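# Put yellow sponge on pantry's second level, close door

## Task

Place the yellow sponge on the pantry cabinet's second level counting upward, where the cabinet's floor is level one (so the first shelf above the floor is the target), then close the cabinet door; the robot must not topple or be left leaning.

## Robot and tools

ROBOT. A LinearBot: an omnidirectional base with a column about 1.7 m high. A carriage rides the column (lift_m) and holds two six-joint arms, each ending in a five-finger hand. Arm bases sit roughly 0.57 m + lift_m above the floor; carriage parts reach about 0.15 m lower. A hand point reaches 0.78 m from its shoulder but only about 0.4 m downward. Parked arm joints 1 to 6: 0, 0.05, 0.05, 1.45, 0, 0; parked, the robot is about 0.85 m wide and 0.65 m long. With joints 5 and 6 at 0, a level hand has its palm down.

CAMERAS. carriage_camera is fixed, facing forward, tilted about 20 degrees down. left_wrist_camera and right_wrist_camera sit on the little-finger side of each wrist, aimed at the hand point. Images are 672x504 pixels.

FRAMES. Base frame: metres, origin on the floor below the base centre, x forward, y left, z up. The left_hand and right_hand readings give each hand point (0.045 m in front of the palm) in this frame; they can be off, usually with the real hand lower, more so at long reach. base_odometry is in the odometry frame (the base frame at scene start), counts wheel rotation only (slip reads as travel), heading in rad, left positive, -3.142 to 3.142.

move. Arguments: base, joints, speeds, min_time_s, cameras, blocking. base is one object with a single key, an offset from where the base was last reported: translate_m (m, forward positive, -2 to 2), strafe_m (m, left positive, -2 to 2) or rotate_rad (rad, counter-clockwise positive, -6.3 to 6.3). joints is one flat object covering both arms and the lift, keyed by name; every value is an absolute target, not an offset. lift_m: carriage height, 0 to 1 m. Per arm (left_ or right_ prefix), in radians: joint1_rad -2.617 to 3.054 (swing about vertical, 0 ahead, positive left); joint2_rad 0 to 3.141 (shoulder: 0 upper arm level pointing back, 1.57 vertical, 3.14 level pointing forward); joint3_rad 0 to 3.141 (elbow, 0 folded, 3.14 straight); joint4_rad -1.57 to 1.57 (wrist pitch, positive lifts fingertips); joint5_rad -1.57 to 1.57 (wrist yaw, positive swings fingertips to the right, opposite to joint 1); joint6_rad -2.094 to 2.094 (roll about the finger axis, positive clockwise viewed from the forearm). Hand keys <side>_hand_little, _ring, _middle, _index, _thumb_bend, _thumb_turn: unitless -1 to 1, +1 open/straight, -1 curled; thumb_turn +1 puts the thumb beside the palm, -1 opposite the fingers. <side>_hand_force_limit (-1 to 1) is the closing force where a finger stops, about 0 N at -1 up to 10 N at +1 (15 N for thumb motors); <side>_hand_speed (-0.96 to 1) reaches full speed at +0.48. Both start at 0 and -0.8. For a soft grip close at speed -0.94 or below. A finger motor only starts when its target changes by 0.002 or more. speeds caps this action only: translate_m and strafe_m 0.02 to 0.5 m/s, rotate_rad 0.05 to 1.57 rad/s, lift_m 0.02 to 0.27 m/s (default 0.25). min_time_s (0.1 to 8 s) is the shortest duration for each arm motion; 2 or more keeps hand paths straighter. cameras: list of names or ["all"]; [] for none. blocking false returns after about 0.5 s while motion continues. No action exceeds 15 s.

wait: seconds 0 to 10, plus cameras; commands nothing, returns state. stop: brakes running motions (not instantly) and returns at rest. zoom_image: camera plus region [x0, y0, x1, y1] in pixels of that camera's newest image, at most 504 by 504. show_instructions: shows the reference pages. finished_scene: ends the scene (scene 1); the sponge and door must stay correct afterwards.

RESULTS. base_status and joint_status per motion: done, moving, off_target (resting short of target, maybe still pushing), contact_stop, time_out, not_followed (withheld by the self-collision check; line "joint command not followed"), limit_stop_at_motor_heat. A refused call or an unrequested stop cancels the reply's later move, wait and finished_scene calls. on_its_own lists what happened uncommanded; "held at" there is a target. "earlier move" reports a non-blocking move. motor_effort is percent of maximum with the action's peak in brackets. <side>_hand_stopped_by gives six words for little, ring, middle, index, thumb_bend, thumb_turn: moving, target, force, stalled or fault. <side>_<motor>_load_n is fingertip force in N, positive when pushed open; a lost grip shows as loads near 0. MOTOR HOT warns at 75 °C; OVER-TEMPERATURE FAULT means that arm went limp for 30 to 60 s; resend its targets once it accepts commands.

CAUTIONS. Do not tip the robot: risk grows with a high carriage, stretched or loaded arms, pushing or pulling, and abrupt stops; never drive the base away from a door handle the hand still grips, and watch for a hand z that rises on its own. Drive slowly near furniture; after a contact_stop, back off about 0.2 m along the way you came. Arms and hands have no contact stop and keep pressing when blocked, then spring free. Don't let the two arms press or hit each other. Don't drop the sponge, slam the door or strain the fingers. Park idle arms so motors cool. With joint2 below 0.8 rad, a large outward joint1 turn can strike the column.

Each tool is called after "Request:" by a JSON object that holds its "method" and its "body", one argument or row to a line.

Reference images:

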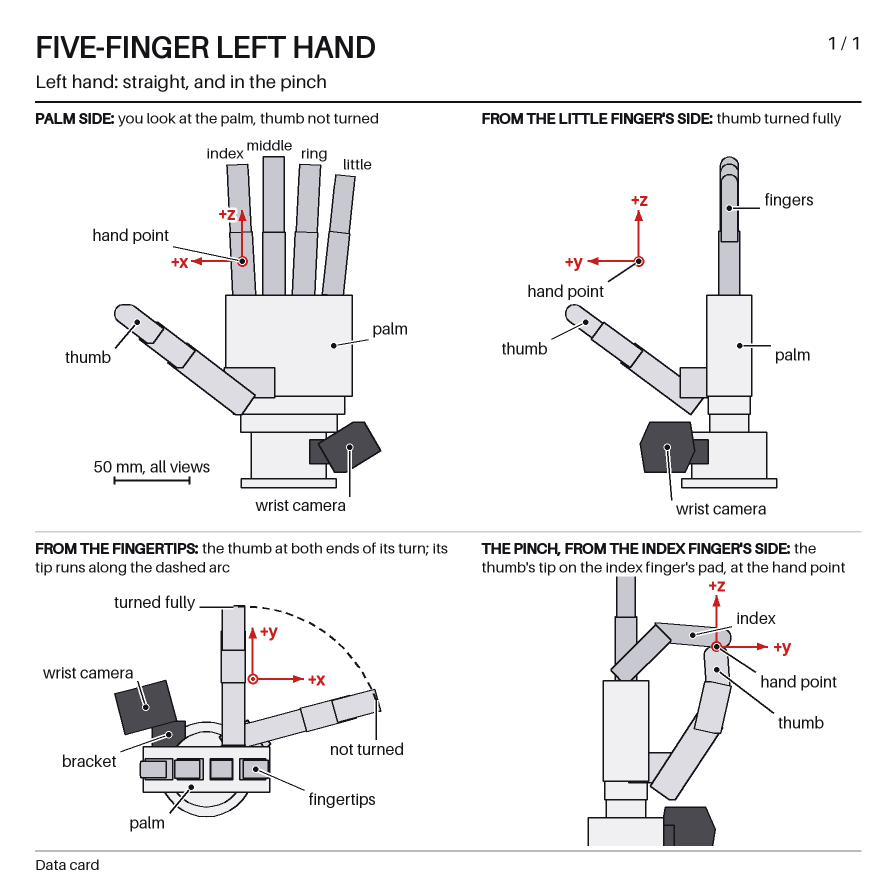

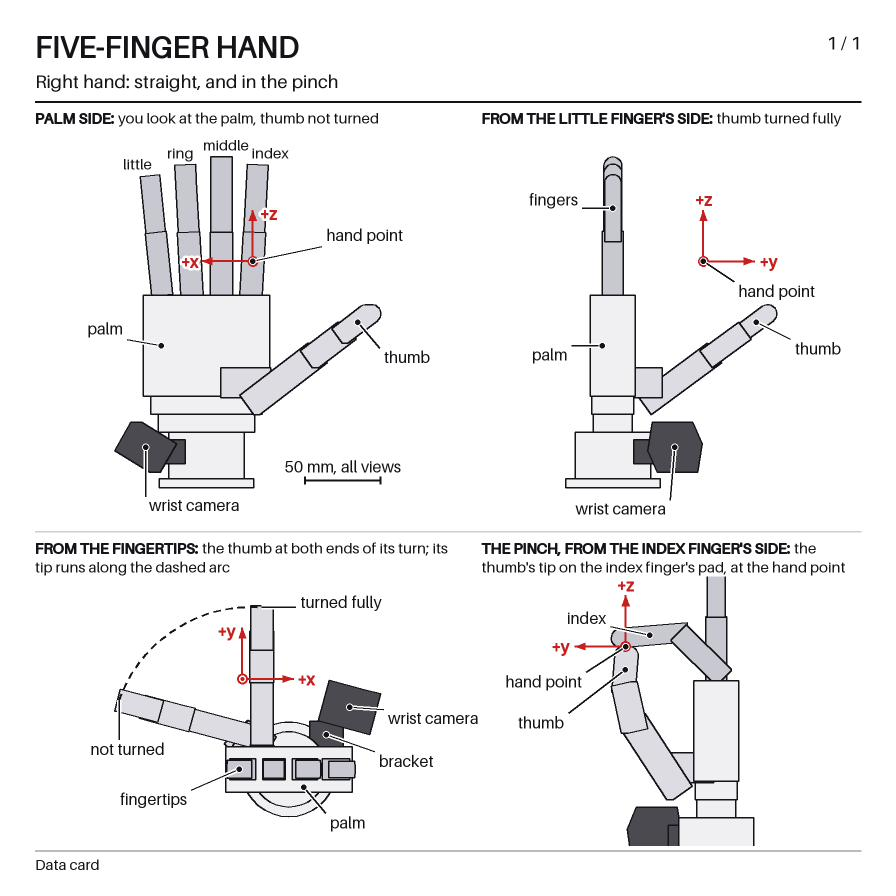

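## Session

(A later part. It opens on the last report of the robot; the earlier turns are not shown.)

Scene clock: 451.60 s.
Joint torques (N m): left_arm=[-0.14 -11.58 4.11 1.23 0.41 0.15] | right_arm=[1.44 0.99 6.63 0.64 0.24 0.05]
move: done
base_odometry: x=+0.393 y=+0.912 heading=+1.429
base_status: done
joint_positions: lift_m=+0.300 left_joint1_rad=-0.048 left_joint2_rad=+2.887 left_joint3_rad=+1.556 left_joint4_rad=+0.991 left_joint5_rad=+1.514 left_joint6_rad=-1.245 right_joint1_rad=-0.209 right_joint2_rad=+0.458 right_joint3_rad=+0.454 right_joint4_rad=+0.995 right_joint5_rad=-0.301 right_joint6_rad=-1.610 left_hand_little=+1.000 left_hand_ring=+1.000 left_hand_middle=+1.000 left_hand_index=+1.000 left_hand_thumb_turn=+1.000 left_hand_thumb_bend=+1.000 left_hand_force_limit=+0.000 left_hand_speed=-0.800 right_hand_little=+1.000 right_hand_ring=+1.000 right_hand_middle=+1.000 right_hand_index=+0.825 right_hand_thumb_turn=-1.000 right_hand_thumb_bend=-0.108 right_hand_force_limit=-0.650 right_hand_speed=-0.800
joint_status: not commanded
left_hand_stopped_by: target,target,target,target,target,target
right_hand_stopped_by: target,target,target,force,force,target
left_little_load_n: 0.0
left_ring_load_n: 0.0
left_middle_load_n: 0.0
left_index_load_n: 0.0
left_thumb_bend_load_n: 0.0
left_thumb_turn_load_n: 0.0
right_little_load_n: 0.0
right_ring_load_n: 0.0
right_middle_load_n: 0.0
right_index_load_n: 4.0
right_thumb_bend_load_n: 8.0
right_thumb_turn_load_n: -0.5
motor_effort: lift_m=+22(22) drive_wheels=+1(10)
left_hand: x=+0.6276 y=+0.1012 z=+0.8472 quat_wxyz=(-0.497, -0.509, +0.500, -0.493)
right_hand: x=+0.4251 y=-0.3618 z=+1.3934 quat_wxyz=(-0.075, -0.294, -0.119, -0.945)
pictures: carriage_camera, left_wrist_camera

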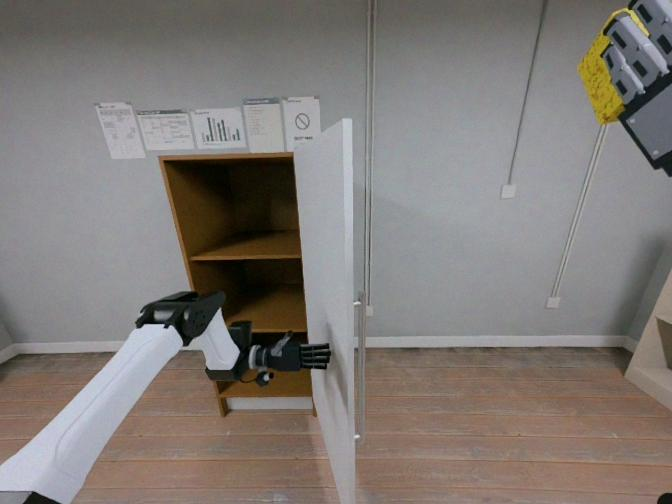

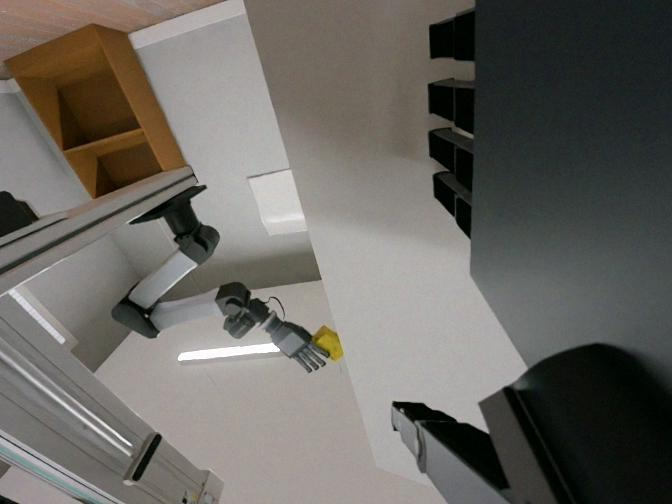

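Request:
{"method": "move", "body": {
  "base": {"strafe_m": -0.18},
  "speeds": {"strafe_m": 0.07},
  "cameras": ["left_wrist_camera", "carriage_camera"]
}}

Scene clock: 456.27 s.
Joint torques (N m): left_arm=[25.28 -12.12 10.02 1.03 -0.15 -0.08] | right_arm=[1.46 0.95 6.52 0.63 0.24 0.05]
move: done
base_odometry: x=+0.571 y=+0.887 heading=+1.431
base_status: done
joint_positions: lift_m=+0.300 left_joint1_rad=+0.288 left_joint2_rad=+2.896 left_joint3_rad=+1.493 left_joint4_rad=+1.002 left_joint5_rad=+1.569 left_joint6_rad=-1.222 right_joint1_rad=-0.209 right_joint2_rad=+0.458 right_joint3_rad=+0.454 right_joint4_rad=+0.995 right_joint5_rad=-0.301 right_joint6_rad=-1.610 left_hand_little=+1.000 left_hand_ring=+0.999 left_hand_middle=+0.719 left_hand_index=+0.998 left_hand_thumb_turn=+1.000 left_hand_thumb_bend=+1.000 left_hand_force_limit=+0.000 left_hand_speed=-0.800 right_hand_little=+1.000 right_hand_ring=+1.000 right_hand_middle=+1.000 right_hand_index=+0.825 right_hand_thumb_turn=-1.000 right_hand_thumb_bend=-0.108 right_hand_force_limit=-0.650 right_hand_speed=-0.800
joint_status: not commanded
left_hand_stopped_by: target,target,target,target,target,target
right_hand_stopped_by: target,target,target,force,force,target
left_little_load_n: 0.0
left_ring_load_n: -21.5
left_middle_load_n: -25.0
left_index_load_n: -22.5
left_thumb_bend_load_n: 0.0
left_thumb_turn_load_n: 0.0
right_little_load_n: 0.0
right_ring_load_n: 0.0
right_middle_load_n: 0.0
right_index_load_n: 4.5
right_thumb_bend_load_n: 8.0
right_thumb_turn_load_n: -0.5
motor_effort: lift_m=+19(23) drive_wheels=+17(24)
left_hand: x=+0.6504 y=+0.2416 z=+0.8389 quat_wxyz=(-0.437, -0.578, +0.408, -0.555)
right_hand: x=+0.4251 y=-0.3618 z=+1.3935 quat_wxyz=(-0.075, -0.294, -0.119, -0.945)
pictures: carriage_camera, left_wrist_camera

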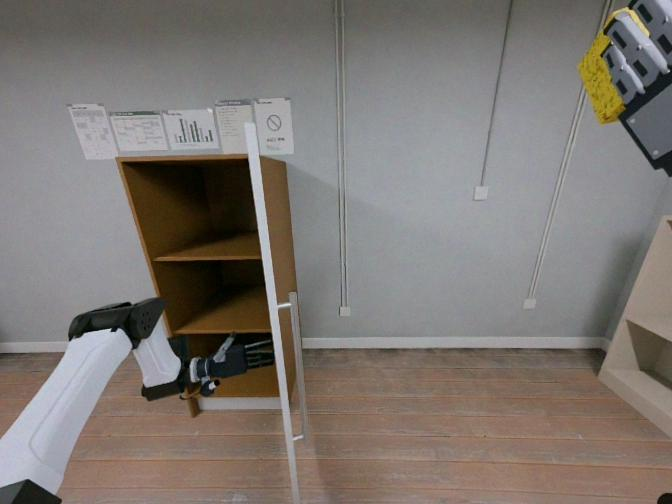

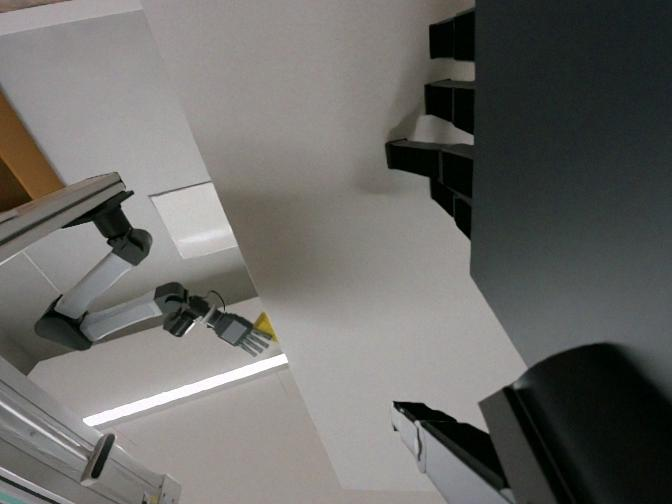

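Request:
{"method": "move", "body": {
  "base": {"strafe_m": 0.17},
  "speeds": {"strafe_m": 0.15},
  "cameras": ["left_wrist_camera", "carriage_camera"]
}}

Scene clock: 459.70 s.
Joint torques (N m): left_arm=[-0.54 -12.77 5.35 1.22 0.46 0.07] | right_arm=[1.43 0.98 6.49 0.65 0.24 0.05]
move: done
base_odometry: x=+0.403 y=+0.910 heading=+1.431
base_status: done
joint_positions: lift_m=+0.300 left_joint1_rad=-0.045 left_joint2_rad=+2.898 left_joint3_rad=+1.546 left_joint4_rad=+0.984 left_joint5_rad=+1.509 left_joint6_rad=-1.237 right_joint1_rad=-0.209 right_joint2_rad=+0.458 right_joint3_rad=+0.454 right_joint4_rad=+0.995 right_joint5_rad=-0.300 right_joint6_rad=-1.610 left_hand_little=+1.000 left_hand_ring=+1.000 left_hand_middle=+0.723 left_hand_index=+1.000 left_hand_thumb_turn=+1.000 left_hand_thumb_bend=+1.000 left_hand_force_limit=+0.000 left_hand_speed=-0.800 right_hand_little=+1.000 right_hand_ring=+1.000 right_hand_middle=+1.000 right_hand_index=+0.825 right_hand_thumb_turn=-1.000 right_hand_thumb_bend=-0.108 right_hand_force_limit=-0.650 right_hand_speed=-0.800
joint_status: not commanded
left_hand_stopped_by: target,target,target,target,target,target
right_hand_stopped_by: target,target,target,force,force,target
left_little_load_n: 0.0
left_ring_load_n: 0.0
left_middle_load_n: 0.0
left_index_load_n: 0.0
left_thumb_bend_load_n: 0.0
left_thumb_turn_load_n: 0.0
right_little_load_n: 0.0
right_ring_load_n: 0.0
right_middle_load_n: 0.0
right_index_load_n: 4.0
right_thumb_bend_load_n: 8.0
right_thumb_turn_load_n: -0.5
motor_effort: lift_m=+20(22) drive_wheels=+7(13)
left_hand: x=+0.6249 y=+0.1023 z=+0.8404 quat_wxyz=(-0.500, -0.517, +0.493, -0.489)
right_hand: x=+0.4250 y=-0.3619 z=+1.3935 quat_wxyz=(-0.075, -0.294, -0.119, -0.945)
pictures: carriage_camera, left_wrist_camera

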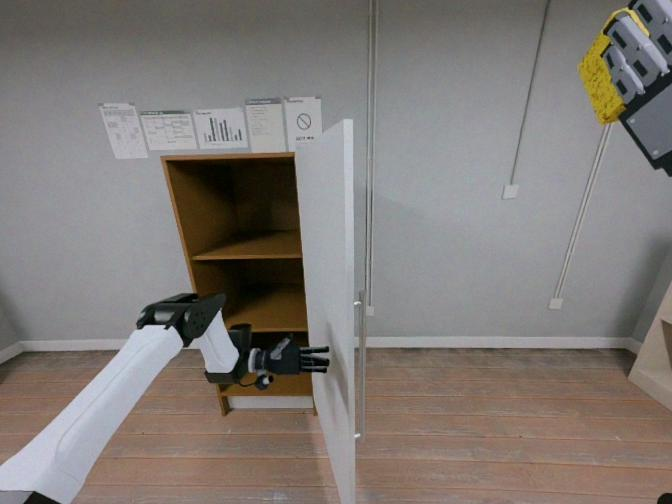

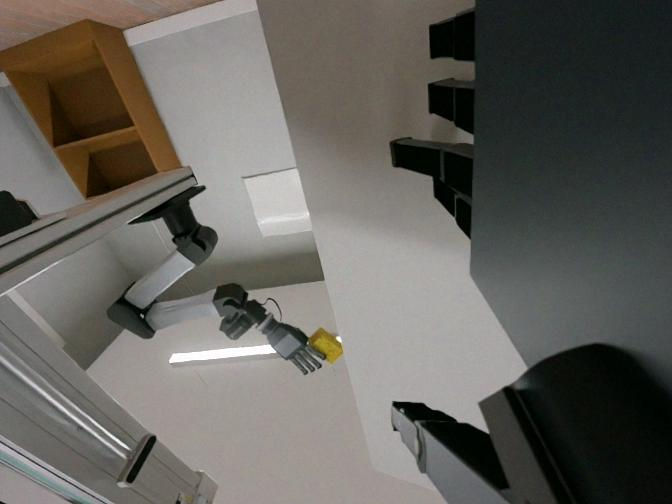

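Request:
{"method": "move", "body": {
  "base": {"strafe_m": 0.6},
  "speeds": {"strafe_m": 0.2}
}}

Request:
{"method": "move", "body": {
  "joints": {"left_joint1_rad": 0.1, "left_joint2_rad": 1.5, "left_joint3_rad": 0.8, "left_joint4_rad": 0.4, "left_joint5_rad": 0.8, "left_joint6_rad": -0.8, "left_hand_middle": 0.999},
  "min_time_s": 2.5
}}

Request:
{"method": "move", "body": {
  "joints": {"left_joint1_rad": 0, "left_joint2_rad": 0.05, "left_joint3_rad": 0.05, "left_joint4_rad": 1.45, "left_joint5_rad": 0, "left_joint6_rad": 0, "lift_m": 0.2},
  "min_time_s": 3,
  "cameras": ["carriage_camera"]
}}

Scene clock: 474.70 s.
Joint torques (N m): left_arm=[-0.32 -12.71 5.24 1.28 0.46 0.08] | right_arm=[1.46 0.95 6.45 0.68 0.25 0.05]
move: done
base_odometry: x=-0.191 y=+0.993 heading=+1.432
base_status: done
joint_positions: lift_m=+0.300 left_joint1_rad=-0.048 left_joint2_rad=+2.898 left_joint3_rad=+1.546 left_joint4_rad=+0.984 left_joint5_rad=+1.511 left_joint6_rad=-1.237 right_joint1_rad=-0.209 right_joint2_rad=+0.458 right_joint3_rad=+0.454 right_joint4_rad=+0.995 right_joint5_rad=-0.300 right_joint6_rad=-1.610 left_hand_little=+1.000 left_hand_ring=+1.000 left_hand_middle=+0.723 left_hand_index=+1.000 left_hand_thumb_turn=+1.000 left_hand_thumb_bend=+1.000 left_hand_force_limit=+0.000 left_hand_speed=-0.800 right_hand_little=+1.000 right_hand_ring=+1.000 right_hand_middle=+1.000 right_hand_index=+0.825 right_hand_thumb_turn=-1.000 right_hand_thumb_bend=-0.108 right_hand_force_limit=-0.650 right_hand_speed=-0.800
joint_status: not commanded
left_hand_stopped_by: target,target,target,target,target,target
right_hand_stopped_by: target,target,target,force,force,target
left_little_load_n: 0.0
left_ring_load_n: 0.0
left_middle_load_n: 0.0
left_index_load_n: 0.0
left_thumb_bend_load_n: 0.0
left_thumb_turn_load_n: 0.0
right_little_load_n: 0.0
right_ring_load_n: 0.0
right_middle_load_n: 0.0
right_index_load_n: 4.0
right_thumb_bend_load_n: 8.0
right_thumb_turn_load_n: -0.5
motor_effort: lift_m=+21(23) drive_wheels=-3(15)
left_hand: x=+0.6240 y=+0.1013 z=+0.8405 quat_wxyz=(-0.501, -0.516, +0.494, -0.488)
right_hand: x=+0.4250 y=-0.3620 z=+1.3935 quat_wxyz=(-0.075, -0.294, -0.119, -0.945)
pictures: none

Scene clock: 477.50 s.
Joint torques (N m): left_arm=[0.77 -8.18 6.79 1.72 0.08 0.26] | right_arm=[1.43 0.99 6.56 0.66 0.24 0.04]
move: off_target
base_odometry: x=-0.191 y=+0.993 heading=+1.432
base_status: not commanded
joint_positions: lift_m=+0.300 left_joint1_rad=+0.092 left_joint2_rad=+1.518 left_joint3_rad=+0.817 left_joint4_rad=+0.418 left_joint5_rad=+0.814 left_joint6_rad=-0.813 right_joint1_rad=-0.209 right_joint2_rad=+0.458 right_joint3_rad=+0.454 right_joint4_rad=+0.995 right_joint5_rad=-0.300 right_joint6_rad=-1.610 left_hand_little=+1.000 left_hand_ring=+1.000 left_hand_middle=+0.723 left_hand_index=+1.000 left_hand_thumb_turn=+1.000 left_hand_thumb_bend=+1.000 left_hand_force_limit=+0.000 left_hand_speed=-0.800 right_hand_little=+1.000 right_hand_ring=+1.000 right_hand_middle=+1.000 right_hand_index=+0.825 right_hand_thumb_turn=-1.000 right_hand_thumb_bend=-0.108 right_hand_force_limit=-0.650 right_hand_speed=-0.800
joint_status: left_hand_middle off_target (ended at +0.723, target +0.999); the others done
left_hand_stopped_by: target,target,target,target,target,target
right_hand_stopped_by: target,target,target,force,force,target
left_little_load_n: 0.0
left_ring_load_n: 0.0
left_middle_load_n: 0.0
left_index_load_n: 0.0
left_thumb_bend_load_n: 0.0
left_thumb_turn_load_n: 0.0
right_little_load_n: 0.0
right_ring_load_n: 0.0
right_middle_load_n: 0.0
right_index_load_n: 4.0
right_thumb_bend_load_n: 8.0
right_thumb_turn_load_n: -0.5
motor_effort: lift_m=+21(22) drive_wheels=-3(3)
left_hand: x=+0.6212 y=+0.1686 z=+1.0896 quat_wxyz=(-0.061, -0.617, +0.464, -0.633)
right_hand: x=+0.4250 y=-0.3620 z=+1.3934 quat_wxyz=(-0.075, -0.294, -0.119, -0.945)
pictures: none

Scene clock: 480.80 s.
Joint torques (N m): left_arm=[-0.72 3.67 4.93 0.01 -0.05 0.29] | right_arm=[1.46 0.96 6.91 0.67 0.23 0.06]
move: done
base_odometry: x=-0.191 y=+0.993 heading=+1.432
base_status: not commanded
joint_positions: lift_m=+0.200 left_joint1_rad=+0.008 left_joint2_rad=+0.058 left_joint3_rad=+0.065 left_joint4_rad=+1.436 left_joint5_rad=+0.013 left_joint6_rad=-0.013 right_joint1_rad=-0.209 right_joint2_rad=+0.457 right_joint3_rad=+0.449 right_joint4_rad=+0.995 right_joint5_rad=-0.300 right_joint6_rad=-1.610 left_hand_little=+1.000 left_hand_ring=+1.000 left_hand_middle=+0.723 left_hand_index=+1.000 left_hand_thumb_turn=+1.000 left_hand_thumb_bend=+1.000 left_hand_force_limit=+0.000 left_hand_speed=-0.800 right_hand_little=+1.000 right_hand_ring=+1.000 right_hand_middle=+1.000 right_hand_index=+0.825 right_hand_thumb_turn=-1.000 right_hand_thumb_bend=-0.108 right_hand_force_limit=-0.650 right_hand_speed=-0.800
joint_status: all done
left_hand_stopped_by: target,target,target,target,target,target
right_hand_stopped_by: target,target,target,force,force,target
left_little_load_n: 0.0
left_ring_load_n: 0.0
left_middle_load_n: 0.0
left_index_load_n: 0.0
left_thumb_bend_load_n: 0.0
left_thumb_turn_load_n: 0.0
right_little_load_n: 0.0
right_ring_load_n: 0.0
right_middle_load_n: 0.0
right_index_load_n: 4.0
right_thumb_bend_load_n: 7.5
right_thumb_turn_load_n: 0.0
motor_effort: lift_m=+22(24) drive_wheels=-3(3)
left_hand: x=+0.3197 y=+0.2851 z=+1.2362 quat_wxyz=(+0.703, -0.041, +0.049, -0.708)
right_hand: x=+0.4258 y=-0.3621 z=+1.2918 quat_wxyz=(-0.074, -0.296, -0.119, -0.945)

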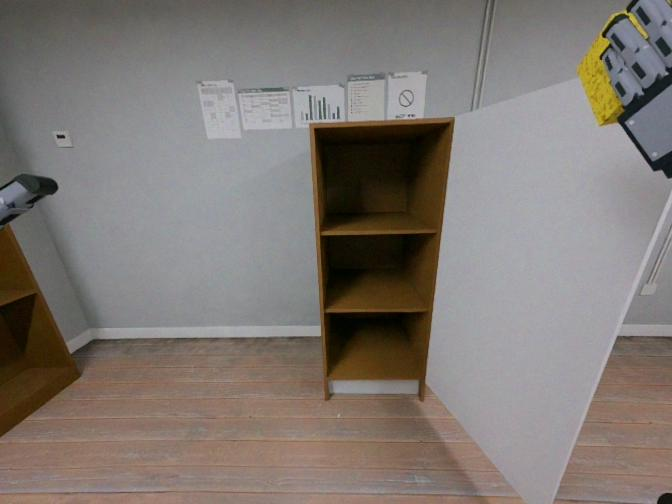

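Request:
{"method": "move", "body": {
  "joints": {"right_joint1_rad": 0.1, "right_joint2_rad": 1.7, "right_joint3_rad": 1.2, "right_joint4_rad": 0.5, "right_joint5_rad": 0.1, "right_joint6_rad": -1.51},
  "min_time_s": 3
}}

Request:
{"method": "move", "body": {
  "joints": {"right_joint1_rad": 0.285, "right_joint2_rad": 2.95, "right_joint3_rad": 1.92, "right_joint4_rad": 0.97, "right_joint5_rad": 0.285, "right_joint6_rad": -1.51},
  "min_time_s": 3,
  "cameras": ["carriage_camera", "right_wrist_camera"]
}}

Scene clock: 495.53 s.
Joint torques (N m): left_arm=[-0.7 3.45 5.07 0.09 -0.05 0.25] | right_arm=[1.42 -6.16 11.07 1.6 0.13 0.04]
move: done
base_odometry: x=-0.191 y=+0.993 heading=+1.432
base_status: not commanded
joint_positions: lift_m=+0.200 left_joint1_rad=+0.008 left_joint2_rad=+0.058 left_joint3_rad=+0.065 left_joint4_rad=+1.437 left_joint5_rad=+0.010 left_joint6_rad=-0.012 right_joint1_rad=+0.091 right_joint2_rad=+1.683 right_joint3_rad=+1.169 right_joint4_rad=+0.508 right_joint5_rad=+0.089 right_joint6_rad=-1.521 left_hand_little=+1.000 left_hand_ring=+1.000 left_hand_middle=+0.723 left_hand_index=+1.000 left_hand_thumb_turn=+1.000 left_hand_thumb_bend=+1.000 left_hand_force_limit=+0.000 left_hand_speed=-0.800 right_hand_little=+1.000 right_hand_ring=+1.000 right_hand_middle=+1.000 right_hand_index=+0.825 right_hand_thumb_turn=-1.000 right_hand_thumb_bend=-0.108 right_hand_force_limit=-0.650 right_hand_speed=-0.800
joint_status: all done
left_hand_stopped_by: target,target,target,target,target,target
right_hand_stopped_by: target,target,target,force,force,target
left_little_load_n: 0.0
left_ring_load_n: 0.0
left_middle_load_n: 0.0
left_index_load_n: 0.0
left_thumb_bend_load_n: 0.0
left_thumb_turn_load_n: 0.0
right_little_load_n: 0.0
right_ring_load_n: 0.0
right_middle_load_n: 0.0
right_index_load_n: 4.0
right_thumb_bend_load_n: 8.0
right_thumb_turn_load_n: 0.0
motor_effort: lift_m=+21(23) drive_wheels=-3(3)
left_hand: x=+0.3194 y=+0.2858 z=+1.2365 quat_wxyz=(+0.704, -0.042, +0.048, -0.707)
right_hand: x=+0.7841 y=-0.3433 z=+1.0602 quat_wxyz=(+0.018, -0.709, +0.017, -0.705)
pictures: none

Scene clock: 498.83 s.
Joint torques (N m): left_arm=[-0.57 3.55 5.2 0.03 -0.04 0.28] | right_arm=[1.39 -11.29 9.05 1.86 0.23 0.05]
move: done
base_odometry: x=-0.191 y=+0.993 heading=+1.432
base_status: not commanded
joint_positions: lift_m=+0.200 left_joint1_rad=+0.008 left_joint2_rad=+0.058 left_joint3_rad=+0.065 left_joint4_rad=+1.438 left_joint5_rad=+0.009 left_joint6_rad=-0.012 right_joint1_rad=+0.277 right_joint2_rad=+2.924 right_joint3_rad=+1.894 right_joint4_rad=+0.947 right_joint5_rad=+0.274 right_joint6_rad=-1.521 left_hand_little=+1.000 left_hand_ring=+1.000 left_hand_middle=+0.723 left_hand_index=+1.000 left_hand_thumb_turn=+1.000 left_hand_thumb_bend=+1.000 left_hand_force_limit=+0.000 left_hand_speed=-0.800 right_hand_little=+1.000 right_hand_ring=+1.000 right_hand_middle=+1.000 right_hand_index=+0.825 right_hand_thumb_turn=-1.000 right_hand_thumb_bend=-0.108 right_hand_force_limit=-0.650 right_hand_speed=-0.800
joint_status: all done
left_hand_stopped_by: target,target,target,target,target,target
right_hand_stopped_by: target,target,target,force,force,target
left_little_load_n: 0.0
left_ring_load_n: 0.0
left_middle_load_n: 0.0
left_index_load_n: 0.0
left_thumb_bend_load_n: 0.0
left_thumb_turn_load_n: 0.0
right_little_load_n: 0.0
right_ring_load_n: 0.0
right_middle_load_n: 0.0
right_index_load_n: 4.0
right_thumb_bend_load_n: 8.0
right_thumb_turn_load_n: 0.0
motor_effort: lift_m=+21(23) drive_wheels=-3(3)
left_hand: x=+0.3192 y=+0.2858 z=+1.2365 quat_wxyz=(+0.704, -0.042, +0.047, -0.707)
right_hand: x=+0.9252 y=-0.2327 z=+0.7250 quat_wxyz=(+0.010, -0.735, +0.009, -0.678)

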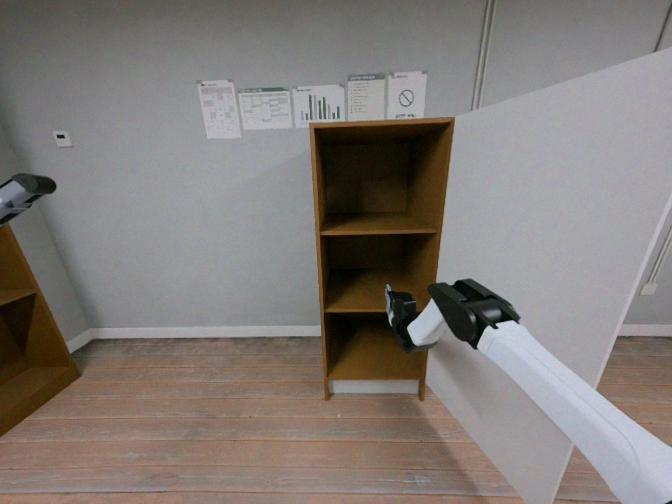

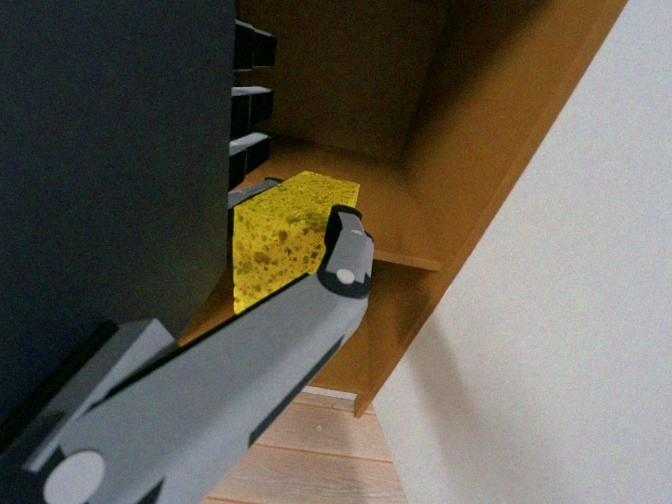

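Request:
{"method": "move", "body": {
  "base": {"translate_m": 0.16},
  "speeds": {"translate_m": 0.1},
  "cameras": ["carriage_camera", "right_wrist_camera"]
}}

Scene clock: 505.30 s.
Joint torques (N m): left_arm=[-0.55 3.36 4.98 0.01 -0.05 0.27] | right_arm=[1.2 -11.21 8.92 1.84 0.15 0.03]
move: done
base_odometry: x=-0.169 y=+1.152 heading=+1.433
base_status: done
joint_positions: lift_m=+0.200 left_joint1_rad=+0.008 left_joint2_rad=+0.058 left_joint3_rad=+0.064 left_joint4_rad=+1.444 left_joint5_rad=+0.009 left_joint6_rad=-0.012 right_joint1_rad=+0.279 right_joint2_rad=+2.924 right_joint3_rad=+1.896 right_joint4_rad=+0.952 right_joint5_rad=+0.277 right_joint6_rad=-1.521 left_hand_little=+1.000 left_hand_ring=+1.000 left_hand_middle=+0.723 left_hand_index=+1.000 left_hand_thumb_turn=+1.000 left_hand_thumb_bend=+1.000 left_hand_force_limit=+0.000 left_hand_speed=-0.800 right_hand_little=+1.000 right_hand_ring=+1.000 right_hand_middle=+1.000 right_hand_index=+0.825 right_hand_thumb_turn=-1.000 right_hand_thumb_bend=-0.108 right_hand_force_limit=-0.650 right_hand_speed=-0.800
joint_status: not commanded
left_hand_stopped_by: target,target,target,target,target,target
right_hand_stopped_by: target,target,target,force,force,target
left_little_load_n: 0.0
left_ring_load_n: 0.0
left_middle_load_n: 0.0
left_index_load_n: 0.0
left_thumb_bend_load_n: 0.0
left_thumb_turn_load_n: 0.0
right_little_load_n: 0.0
right_ring_load_n: 0.0
right_middle_load_n: 0.5
right_index_load_n: 4.0
right_thumb_bend_load_n: 8.0
right_thumb_turn_load_n: 0.0
motor_effort: lift_m=+21(23) drive_wheels=-1(13)
left_hand: x=+0.3179 y=+0.2858 z=+1.2368 quat_wxyz=(+0.704, -0.040, +0.045, -0.707)
right_hand: x=+0.9254 y=-0.2314 z=+0.7266 quat_wxyz=(+0.010, -0.733, +0.010, -0.680)

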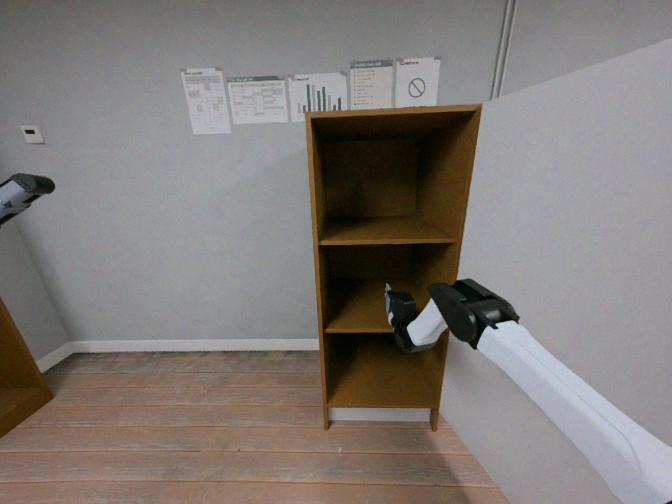

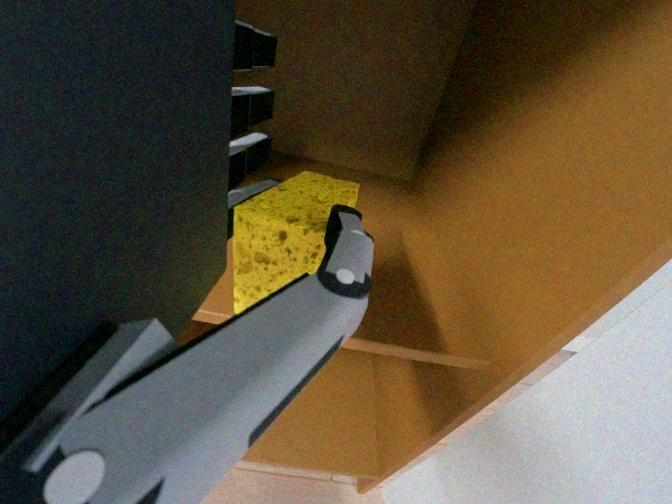

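Request:
{"method": "move", "body": {
  "base": {"translate_m": 0.12},
  "speeds": {"translate_m": 0.08},
  "cameras": ["carriage_camera", "right_wrist_camera"]
}}

Scene clock: 512.83 s.
Joint torques (N m): left_arm=[-0.58 3.55 5.15 -0.07 -0.06 0.29] | right_arm=[1.18 -11.36 8.84 1.73 0.13 0.04]
move: done
base_odometry: x=-0.153 y=+1.271 heading=+1.433
base_status: done
joint_positions: lift_m=+0.200 left_joint1_rad=+0.008 left_joint2_rad=+0.057 left_joint3_rad=+0.064 left_joint4_rad=+1.448 left_joint5_rad=+0.009 left_joint6_rad=-0.012 right_joint1_rad=+0.280 right_joint2_rad=+2.925 right_joint3_rad=+1.897 right_joint4_rad=+0.956 right_joint5_rad=+0.277 right_joint6_rad=-1.521 left_hand_little=+1.000 left_hand_ring=+1.000 left_hand_middle=+0.723 left_hand_index=+1.000 left_hand_thumb_turn=+1.000 left_hand_thumb_bend=+1.000 left_hand_force_limit=+0.000 left_hand_speed=-0.800 right_hand_little=+1.000 right_hand_ring=+1.000 right_hand_middle=+1.000 right_hand_index=+0.825 right_hand_thumb_turn=-1.000 right_hand_thumb_bend=-0.108 right_hand_force_limit=-0.650 right_hand_speed=-0.800
joint_status: not commanded
left_hand_stopped_by: target,target,target,target,target,target
right_hand_stopped_by: target,target,target,force,force,target
left_little_load_n: 0.0
left_ring_load_n: 0.0
left_middle_load_n: 0.0
left_index_load_n: 0.0
left_thumb_bend_load_n: 0.0
left_thumb_turn_load_n: 0.0
right_little_load_n: 0.0
right_ring_load_n: 0.0
right_middle_load_n: 0.0
right_index_load_n: 4.0
right_thumb_bend_load_n: 8.0
right_thumb_turn_load_n: 0.0
motor_effort: lift_m=+20(23) drive_wheels=-1(11)
left_hand: x=+0.3167 y=+0.2858 z=+1.2372 quat_wxyz=(+0.704, -0.038, +0.044, -0.708)
right_hand: x=+0.9257 y=-0.2310 z=+0.7276 quat_wxyz=(+0.011, -0.731, +0.010, -0.682)

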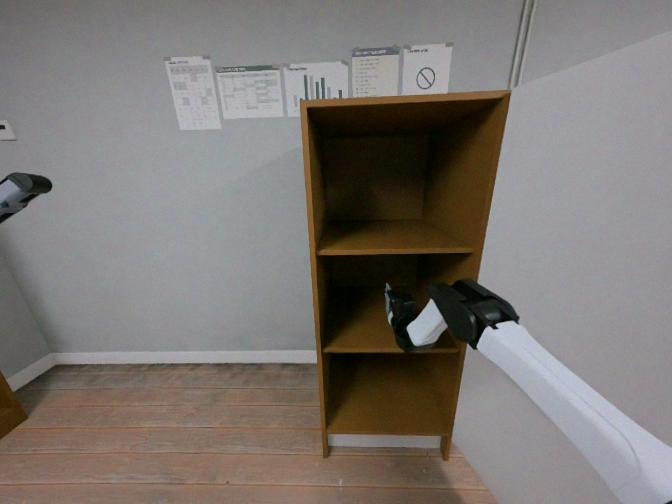

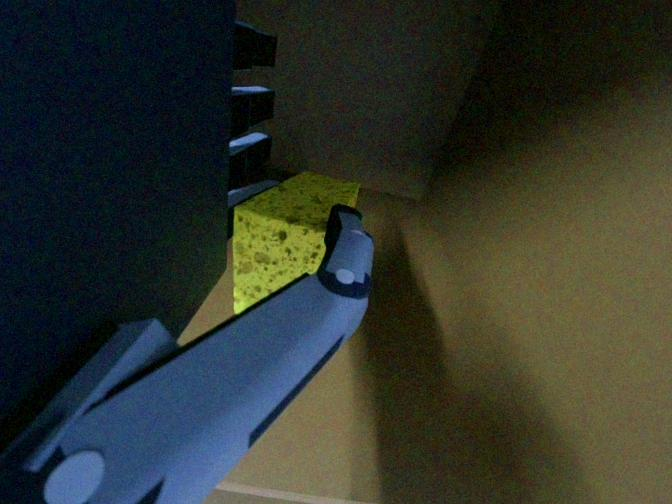

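Request:
{"method": "zoom_image", "body": {
  "camera": "carriage_camera",
  "region": [300, 220, 520, 380]
}}

Request:
{"method": "move", "body": {
  "joints": {"lift_m": 0.155},
  "speeds": {"lift_m": 0.03},
  "cameras": ["carriage_camera", "right_wrist_camera"]
}}

Scaled by 2.291 from the camera's image (finer frame: 960x720).

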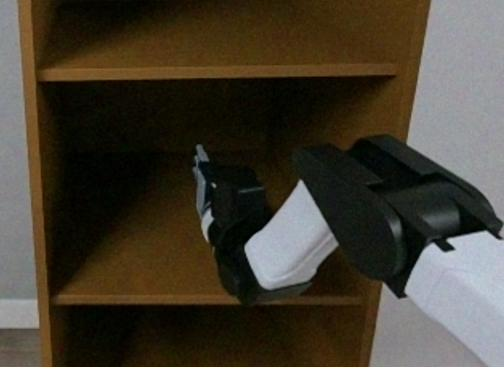

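Scene clock: 516.40 s.
Joint torques (N m): left_arm=[-0.73 3.62 5.41 -0.1 -0.07 0.28] | right_arm=[1.24 -11.48 8.57 1.74 0.17 0.05]
move: done
base_odometry: x=-0.153 y=+1.271 heading=+1.433
base_status: not commanded
joint_positions: lift_m=+0.155 left_joint1_rad=+0.008 left_joint2_rad=+0.056 left_joint3_rad=+0.062 left_joint4_rad=+1.448 left_joint5_rad=+0.009 left_joint6_rad=-0.012 right_joint1_rad=+0.280 right_joint2_rad=+2.927 right_joint3_rad=+1.899 right_joint4_rad=+0.958 right_joint5_rad=+0.277 right_joint6_rad=-1.521 left_hand_little=+1.000 left_hand_ring=+1.000 left_hand_middle=+0.723 left_hand_index=+1.000 left_hand_thumb_turn=+1.000 left_hand_thumb_bend=+1.000 left_hand_force_limit=+0.000 left_hand_speed=-0.800 right_hand_little=+1.000 right_hand_ring=+1.000 right_hand_middle=+1.000 right_hand_index=+0.825 right_hand_thumb_turn=-1.000 right_hand_thumb_bend=-0.108 right_hand_force_limit=-0.650 right_hand_speed=-0.800
joint_status: all done
left_hand_stopped_by: target,target,target,target,target,target
right_hand_stopped_by: target,target,target,force,force,target
left_little_load_n: 0.0
left_ring_load_n: 0.0
left_middle_load_n: 0.0
left_index_load_n: 0.0
left_thumb_bend_load_n: 0.0
left_thumb_turn_load_n: 0.0
right_little_load_n: 0.0
right_ring_load_n: 0.0
right_middle_load_n: 0.0
right_index_load_n: 4.0
right_thumb_bend_load_n: 8.0
right_thumb_turn_load_n: 0.0
motor_effort: lift_m=+21(25) drive_wheels=-1(1)
left_hand: x=+0.3169 y=+0.2858 z=+1.1916 quat_wxyz=(+0.704, -0.038, +0.044, -0.708)
right_hand: x=+0.9259 y=-0.2310 z=+0.6827 quat_wxyz=(+0.011, -0.730, +0.011, -0.683)

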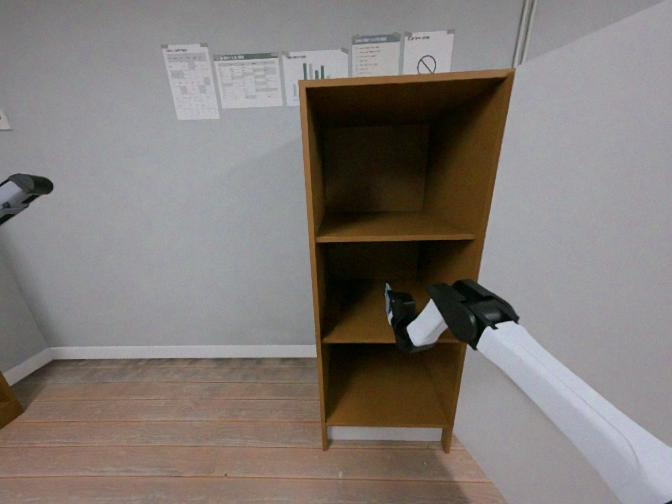

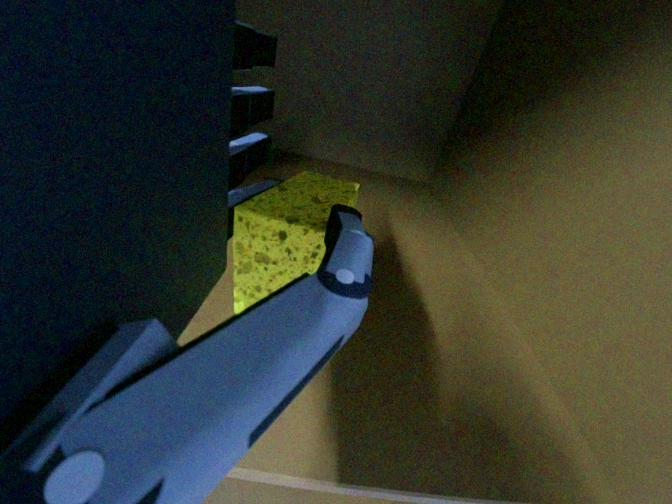

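Request:
{"method": "move", "body": {
  "joints": {"lift_m": 0.142},
  "speeds": {"lift_m": 0.02},
  "cameras": ["right_wrist_camera"]
}}

Request:
{"method": "move", "body": {
  "joints": {"lift_m": 0.136},
  "speeds": {"lift_m": 0.02},
  "cameras": ["right_wrist_camera"]
}}

Scene clock: 520.83 s.
Joint torques (N m): left_arm=[-0.49 3.81 5.3 -0.08 -0.05 0.29] | right_arm=[1.13 -11.52 8.57 1.74 0.15 0.02]
move: done
base_odometry: x=-0.153 y=+1.271 heading=+1.433
base_status: not commanded
joint_positions: lift_m=+0.142 left_joint1_rad=+0.008 left_joint2_rad=+0.055 left_joint3_rad=+0.061 left_joint4_rad=+1.448 left_joint5_rad=+0.009 left_joint6_rad=-0.012 right_joint1_rad=+0.280 right_joint2_rad=+2.927 right_joint3_rad=+1.899 right_joint4_rad=+0.960 right_joint5_rad=+0.277 right_joint6_rad=-1.521 left_hand_little=+1.000 left_hand_ring=+1.000 left_hand_middle=+0.723 left_hand_index=+1.000 left_hand_thumb_turn=+1.000 left_hand_thumb_bend=+1.000 left_hand_force_limit=+0.000 left_hand_speed=-0.800 right_hand_little=+1.000 right_hand_ring=+1.000 right_hand_middle=+1.000 right_hand_index=+0.825 right_hand_thumb_turn=-1.000 right_hand_thumb_bend=-0.108 right_hand_force_limit=-0.650 right_hand_speed=-0.800
joint_status: all done
left_hand_stopped_by: target,target,target,target,target,target
right_hand_stopped_by: target,target,target,force,force,target
left_little_load_n: 0.0
left_ring_load_n: 0.0
left_middle_load_n: 0.0
left_index_load_n: -0.5
left_thumb_bend_load_n: 0.0
left_thumb_turn_load_n: 0.0
right_little_load_n: 0.0
right_ring_load_n: 0.0
right_middle_load_n: 0.0
right_index_load_n: 4.0
right_thumb_bend_load_n: 8.0
right_thumb_turn_load_n: -0.5
motor_effort: lift_m=+22(24) drive_wheels=-1(1)
left_hand: x=+0.3170 y=+0.2858 z=+1.1783 quat_wxyz=(+0.704, -0.038, +0.044, -0.708)
right_hand: x=+0.9261 y=-0.2310 z=+0.6703 quat_wxyz=(+0.011, -0.730, +0.011, -0.684)

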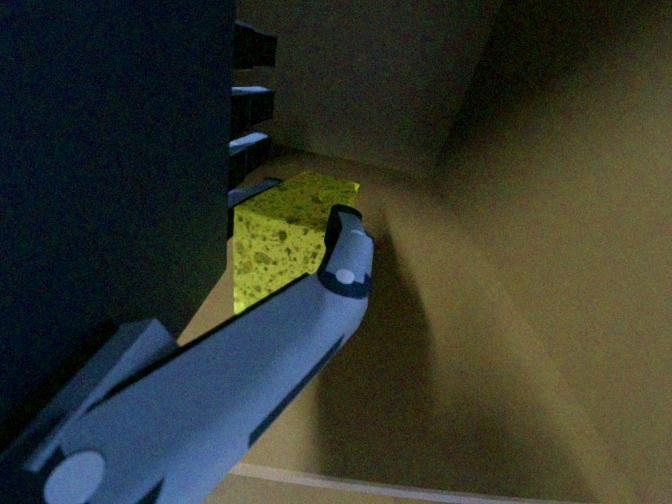

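Scene clock: 521.40 s.
Joint torques (N m): left_arm=[-0.73 3.95 5.5 -0.07 -0.07 0.24] | right_arm=[1.2 -11.51 8.42 1.68 0.16 0.04]
move: done
base_odometry: x=-0.153 y=+1.271 heading=+1.433
base_status: not commanded
joint_positions: lift_m=+0.136 left_joint1_rad=+0.008 left_joint2_rad=+0.055 left_joint3_rad=+0.061 left_joint4_rad=+1.448 left_joint5_rad=+0.009 left_joint6_rad=-0.012 right_joint1_rad=+0.280 right_joint2_rad=+2.928 right_joint3_rad=+1.900 right_joint4_rad=+0.961 right_joint5_rad=+0.277 right_joint6_rad=-1.521 left_hand_little=+1.000 left_hand_ring=+1.000 left_hand_middle=+0.723 left_hand_index=+1.000 left_hand_thumb_turn=+1.000 left_hand_thumb_bend=+1.000 left_hand_force_limit=+0.000 left_hand_speed=-0.800 right_hand_little=+1.000 right_hand_ring=+1.000 right_hand_middle=+1.000 right_hand_index=+0.825 right_hand_thumb_turn=-1.000 right_hand_thumb_bend=-0.108 right_hand_force_limit=-0.650 right_hand_speed=-0.800
joint_status: all done
left_hand_stopped_by: target,target,target,target,target,target
right_hand_stopped_by: target,target,target,force,force,target
left_little_load_n: 0.0
left_ring_load_n: 0.0
left_middle_load_n: 0.0
left_index_load_n: 0.0
left_thumb_bend_load_n: 0.0
left_thumb_turn_load_n: 0.0
right_little_load_n: 0.0
right_ring_load_n: 0.0
right_middle_load_n: 0.0
right_index_load_n: 4.5
right_thumb_bend_load_n: 8.0
right_thumb_turn_load_n: -0.5
motor_effort: lift_m=+21(22) drive_wheels=-1(1)
left_hand: x=+0.3168 y=+0.2858 z=+1.1724 quat_wxyz=(+0.704, -0.038, +0.044, -0.708)
right_hand: x=+0.9262 y=-0.2310 z=+0.6642 quat_wxyz=(+0.012, -0.729, +0.011, -0.684)

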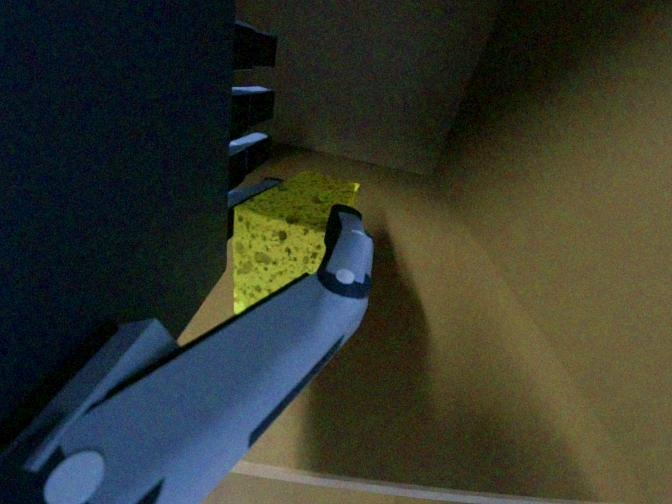

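Request:
{"method": "move", "body": {
  "joints": {"lift_m": 0.131},
  "speeds": {"lift_m": 0.02},
  "cameras": ["right_wrist_camera"]
}}

Request:
{"method": "move", "body": {
  "joints": {"lift_m": 0.126},
  "speeds": {"lift_m": 0.02},
  "cameras": ["right_wrist_camera"]
}}

Scene clock: 523.60 s.
Joint torques (N m): left_arm=[-0.75 3.75 5.76 -0.05 -0.07 0.27] | right_arm=[1.24 -11.64 8.46 1.72 0.14 0.04]
move: done
base_odometry: x=-0.153 y=+1.271 heading=+1.433
base_status: not commanded
joint_positions: lift_m=+0.131 left_joint1_rad=+0.008 left_joint2_rad=+0.054 left_joint3_rad=+0.060 left_joint4_rad=+1.448 left_joint5_rad=+0.009 left_joint6_rad=-0.012 right_joint1_rad=+0.280 right_joint2_rad=+2.928 right_joint3_rad=+1.901 right_joint4_rad=+0.962 right_joint5_rad=+0.277 right_joint6_rad=-1.521 left_hand_little=+1.000 left_hand_ring=+1.000 left_hand_middle=+0.723 left_hand_index=+1.000 left_hand_thumb_turn=+1.000 left_hand_thumb_bend=+1.000 left_hand_force_limit=+0.000 left_hand_speed=-0.800 right_hand_little=+1.000 right_hand_ring=+1.000 right_hand_middle=+1.000 right_hand_index=+0.825 right_hand_thumb_turn=-1.000 right_hand_thumb_bend=-0.108 right_hand_force_limit=-0.650 right_hand_speed=-0.800
joint_status: all done
left_hand_stopped_by: target,target,target,target,target,target
right_hand_stopped_by: target,target,target,force,force,target
left_little_load_n: 0.0
left_ring_load_n: 0.0
left_middle_load_n: 0.0
left_index_load_n: 0.0
left_thumb_bend_load_n: 0.0
left_thumb_turn_load_n: -0.5
right_little_load_n: 0.0
right_ring_load_n: 0.0
right_middle_load_n: 0.0
right_index_load_n: 4.5
right_thumb_bend_load_n: 8.0
right_thumb_turn_load_n: -0.5
motor_effort: lift_m=+21(24) drive_wheels=-1(1)
left_hand: x=+0.3169 y=+0.2859 z=+1.1671 quat_wxyz=(+0.704, -0.038, +0.044, -0.708)
right_hand: x=+0.9263 y=-0.2309 z=+0.6596 quat_wxyz=(+0.012, -0.729, +0.011, -0.684)

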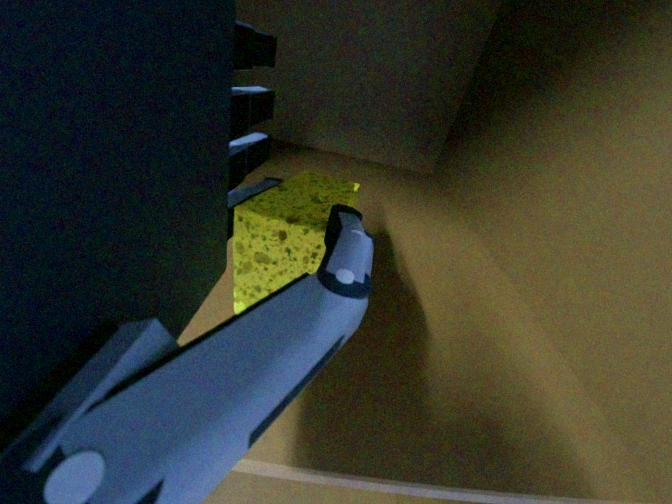

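Scene clock: 524.13 s.
Joint torques (N m): left_arm=[-0.75 4.14 5.7 -0.08 -0.04 0.26] | right_arm=[1.21 -11.59 8.35 1.68 0.15 0.03]
move: done
base_odometry: x=-0.153 y=+1.271 heading=+1.433
base_status: not commanded
joint_positions: lift_m=+0.126 left_joint1_rad=+0.008 left_joint2_rad=+0.053 left_joint3_rad=+0.059 left_joint4_rad=+1.449 left_joint5_rad=+0.009 left_joint6_rad=-0.012 right_joint1_rad=+0.280 right_joint2_rad=+2.928 right_joint3_rad=+1.902 right_joint4_rad=+0.964 right_joint5_rad=+0.277 right_joint6_rad=-1.521 left_hand_little=+1.000 left_hand_ring=+1.000 left_hand_middle=+0.723 left_hand_index=+1.000 left_hand_thumb_turn=+1.000 left_hand_thumb_bend=+1.000 left_hand_force_limit=+0.000 left_hand_speed=-0.800 right_hand_little=+1.000 right_hand_ring=+1.000 right_hand_middle=+1.000 right_hand_index=+0.825 right_hand_thumb_turn=-1.000 right_hand_thumb_bend=-0.108 right_hand_force_limit=-0.650 right_hand_speed=-0.800
joint_status: all done
left_hand_stopped_by: target,target,target,target,target,target
right_hand_stopped_by: target,target,target,force,force,target
left_little_load_n: 0.0
left_ring_load_n: 0.0
left_middle_load_n: 0.0
left_index_load_n: 0.0
left_thumb_bend_load_n: 0.0
left_thumb_turn_load_n: 0.0
right_little_load_n: 0.0
right_ring_load_n: 0.0
right_middle_load_n: 0.0
right_index_load_n: 4.0
right_thumb_bend_load_n: 7.5
right_thumb_turn_load_n: -0.5
motor_effort: lift_m=+21(22) drive_wheels=-1(1)
left_hand: x=+0.3170 y=+0.2859 z=+1.1617 quat_wxyz=(+0.704, -0.039, +0.044, -0.708)
right_hand: x=+0.9266 y=-0.2308 z=+0.6555 quat_wxyz=(+0.012, -0.728, +0.011, -0.685)

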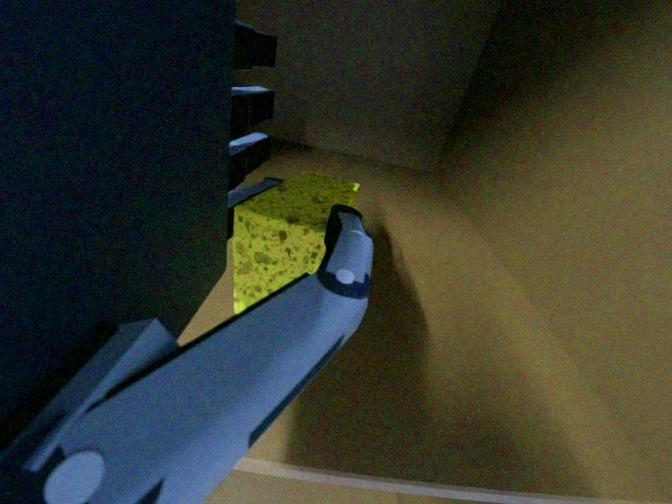

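Request:
{"method": "move", "body": {
  "joints": {"lift_m": 0.121},
  "speeds": {"lift_m": 0.02},
  "cameras": ["right_wrist_camera"]
}}

Request:
{"method": "zoom_image", "body": {
  "camera": "right_wrist_camera",
  "region": [200, 120, 504, 504]
}}

Scene clock: 526.27 s.
Joint torques (N m): left_arm=[-0.76 4.03 5.75 -0.07 -0.08 0.24] | right_arm=[1.18 -11.63 8.4 1.72 0.15 0.04]
move: done
base_odometry: x=-0.153 y=+1.271 heading=+1.433
base_status: not commanded
joint_positions: lift_m=+0.121 left_joint1_rad=+0.008 left_joint2_rad=+0.053 left_joint3_rad=+0.058 left_joint4_rad=+1.449 left_joint5_rad=+0.009 left_joint6_rad=-0.012 right_joint1_rad=+0.280 right_joint2_rad=+2.928 right_joint3_rad=+1.902 right_joint4_rad=+0.964 right_joint5_rad=+0.277 right_joint6_rad=-1.521 left_hand_little=+1.000 left_hand_ring=+1.000 left_hand_middle=+0.723 left_hand_index=+1.000 left_hand_thumb_turn=+1.000 left_hand_thumb_bend=+1.000 left_hand_force_limit=+0.000 left_hand_speed=-0.800 right_hand_little=+1.000 right_hand_ring=+1.000 right_hand_middle=+1.000 right_hand_index=+0.825 right_hand_thumb_turn=-1.000 right_hand_thumb_bend=-0.108 right_hand_force_limit=-0.650 right_hand_speed=-0.800
joint_status: all done
left_hand_stopped_by: target,target,target,target,target,target
right_hand_stopped_by: target,target,target,force,force,target
left_little_load_n: 0.0
left_ring_load_n: 0.0
left_middle_load_n: 0.0
left_index_load_n: 0.0
left_thumb_bend_load_n: 0.0
left_thumb_turn_load_n: 0.0
right_little_load_n: 0.0
right_ring_load_n: 0.0
right_middle_load_n: 0.0
right_index_load_n: 4.0
right_thumb_bend_load_n: 8.0
right_thumb_turn_load_n: 0.0
motor_effort: lift_m=+22(23) drive_wheels=+4(4)
left_hand: x=+0.3169 y=+0.2859 z=+1.1567 quat_wxyz=(+0.704, -0.038, +0.044, -0.708)
right_hand: x=+0.9267 y=-0.2308 z=+0.6508 quat_wxyz=(+0.012, -0.728, +0.011, -0.686)

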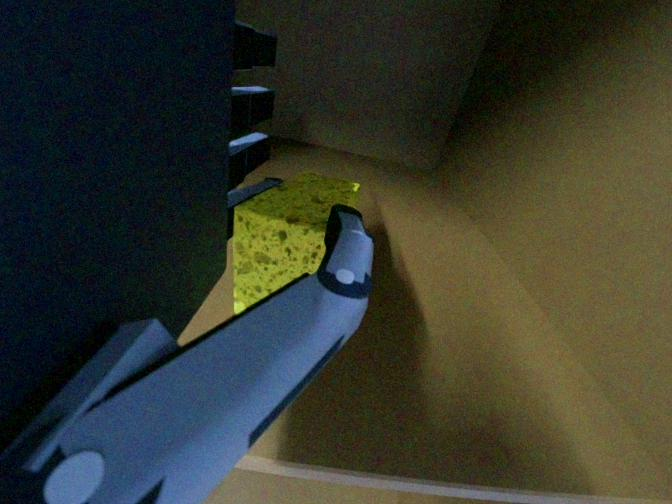

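Scaled by 1.312 from the camera's image (finer frame: 960x720).

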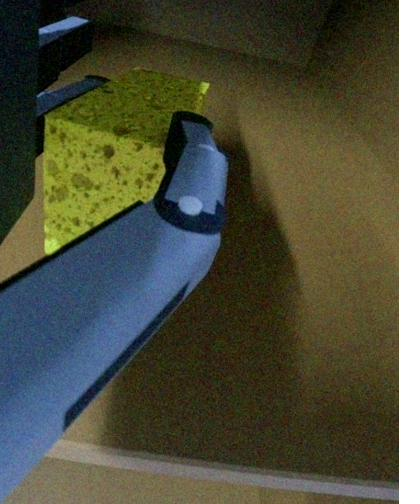

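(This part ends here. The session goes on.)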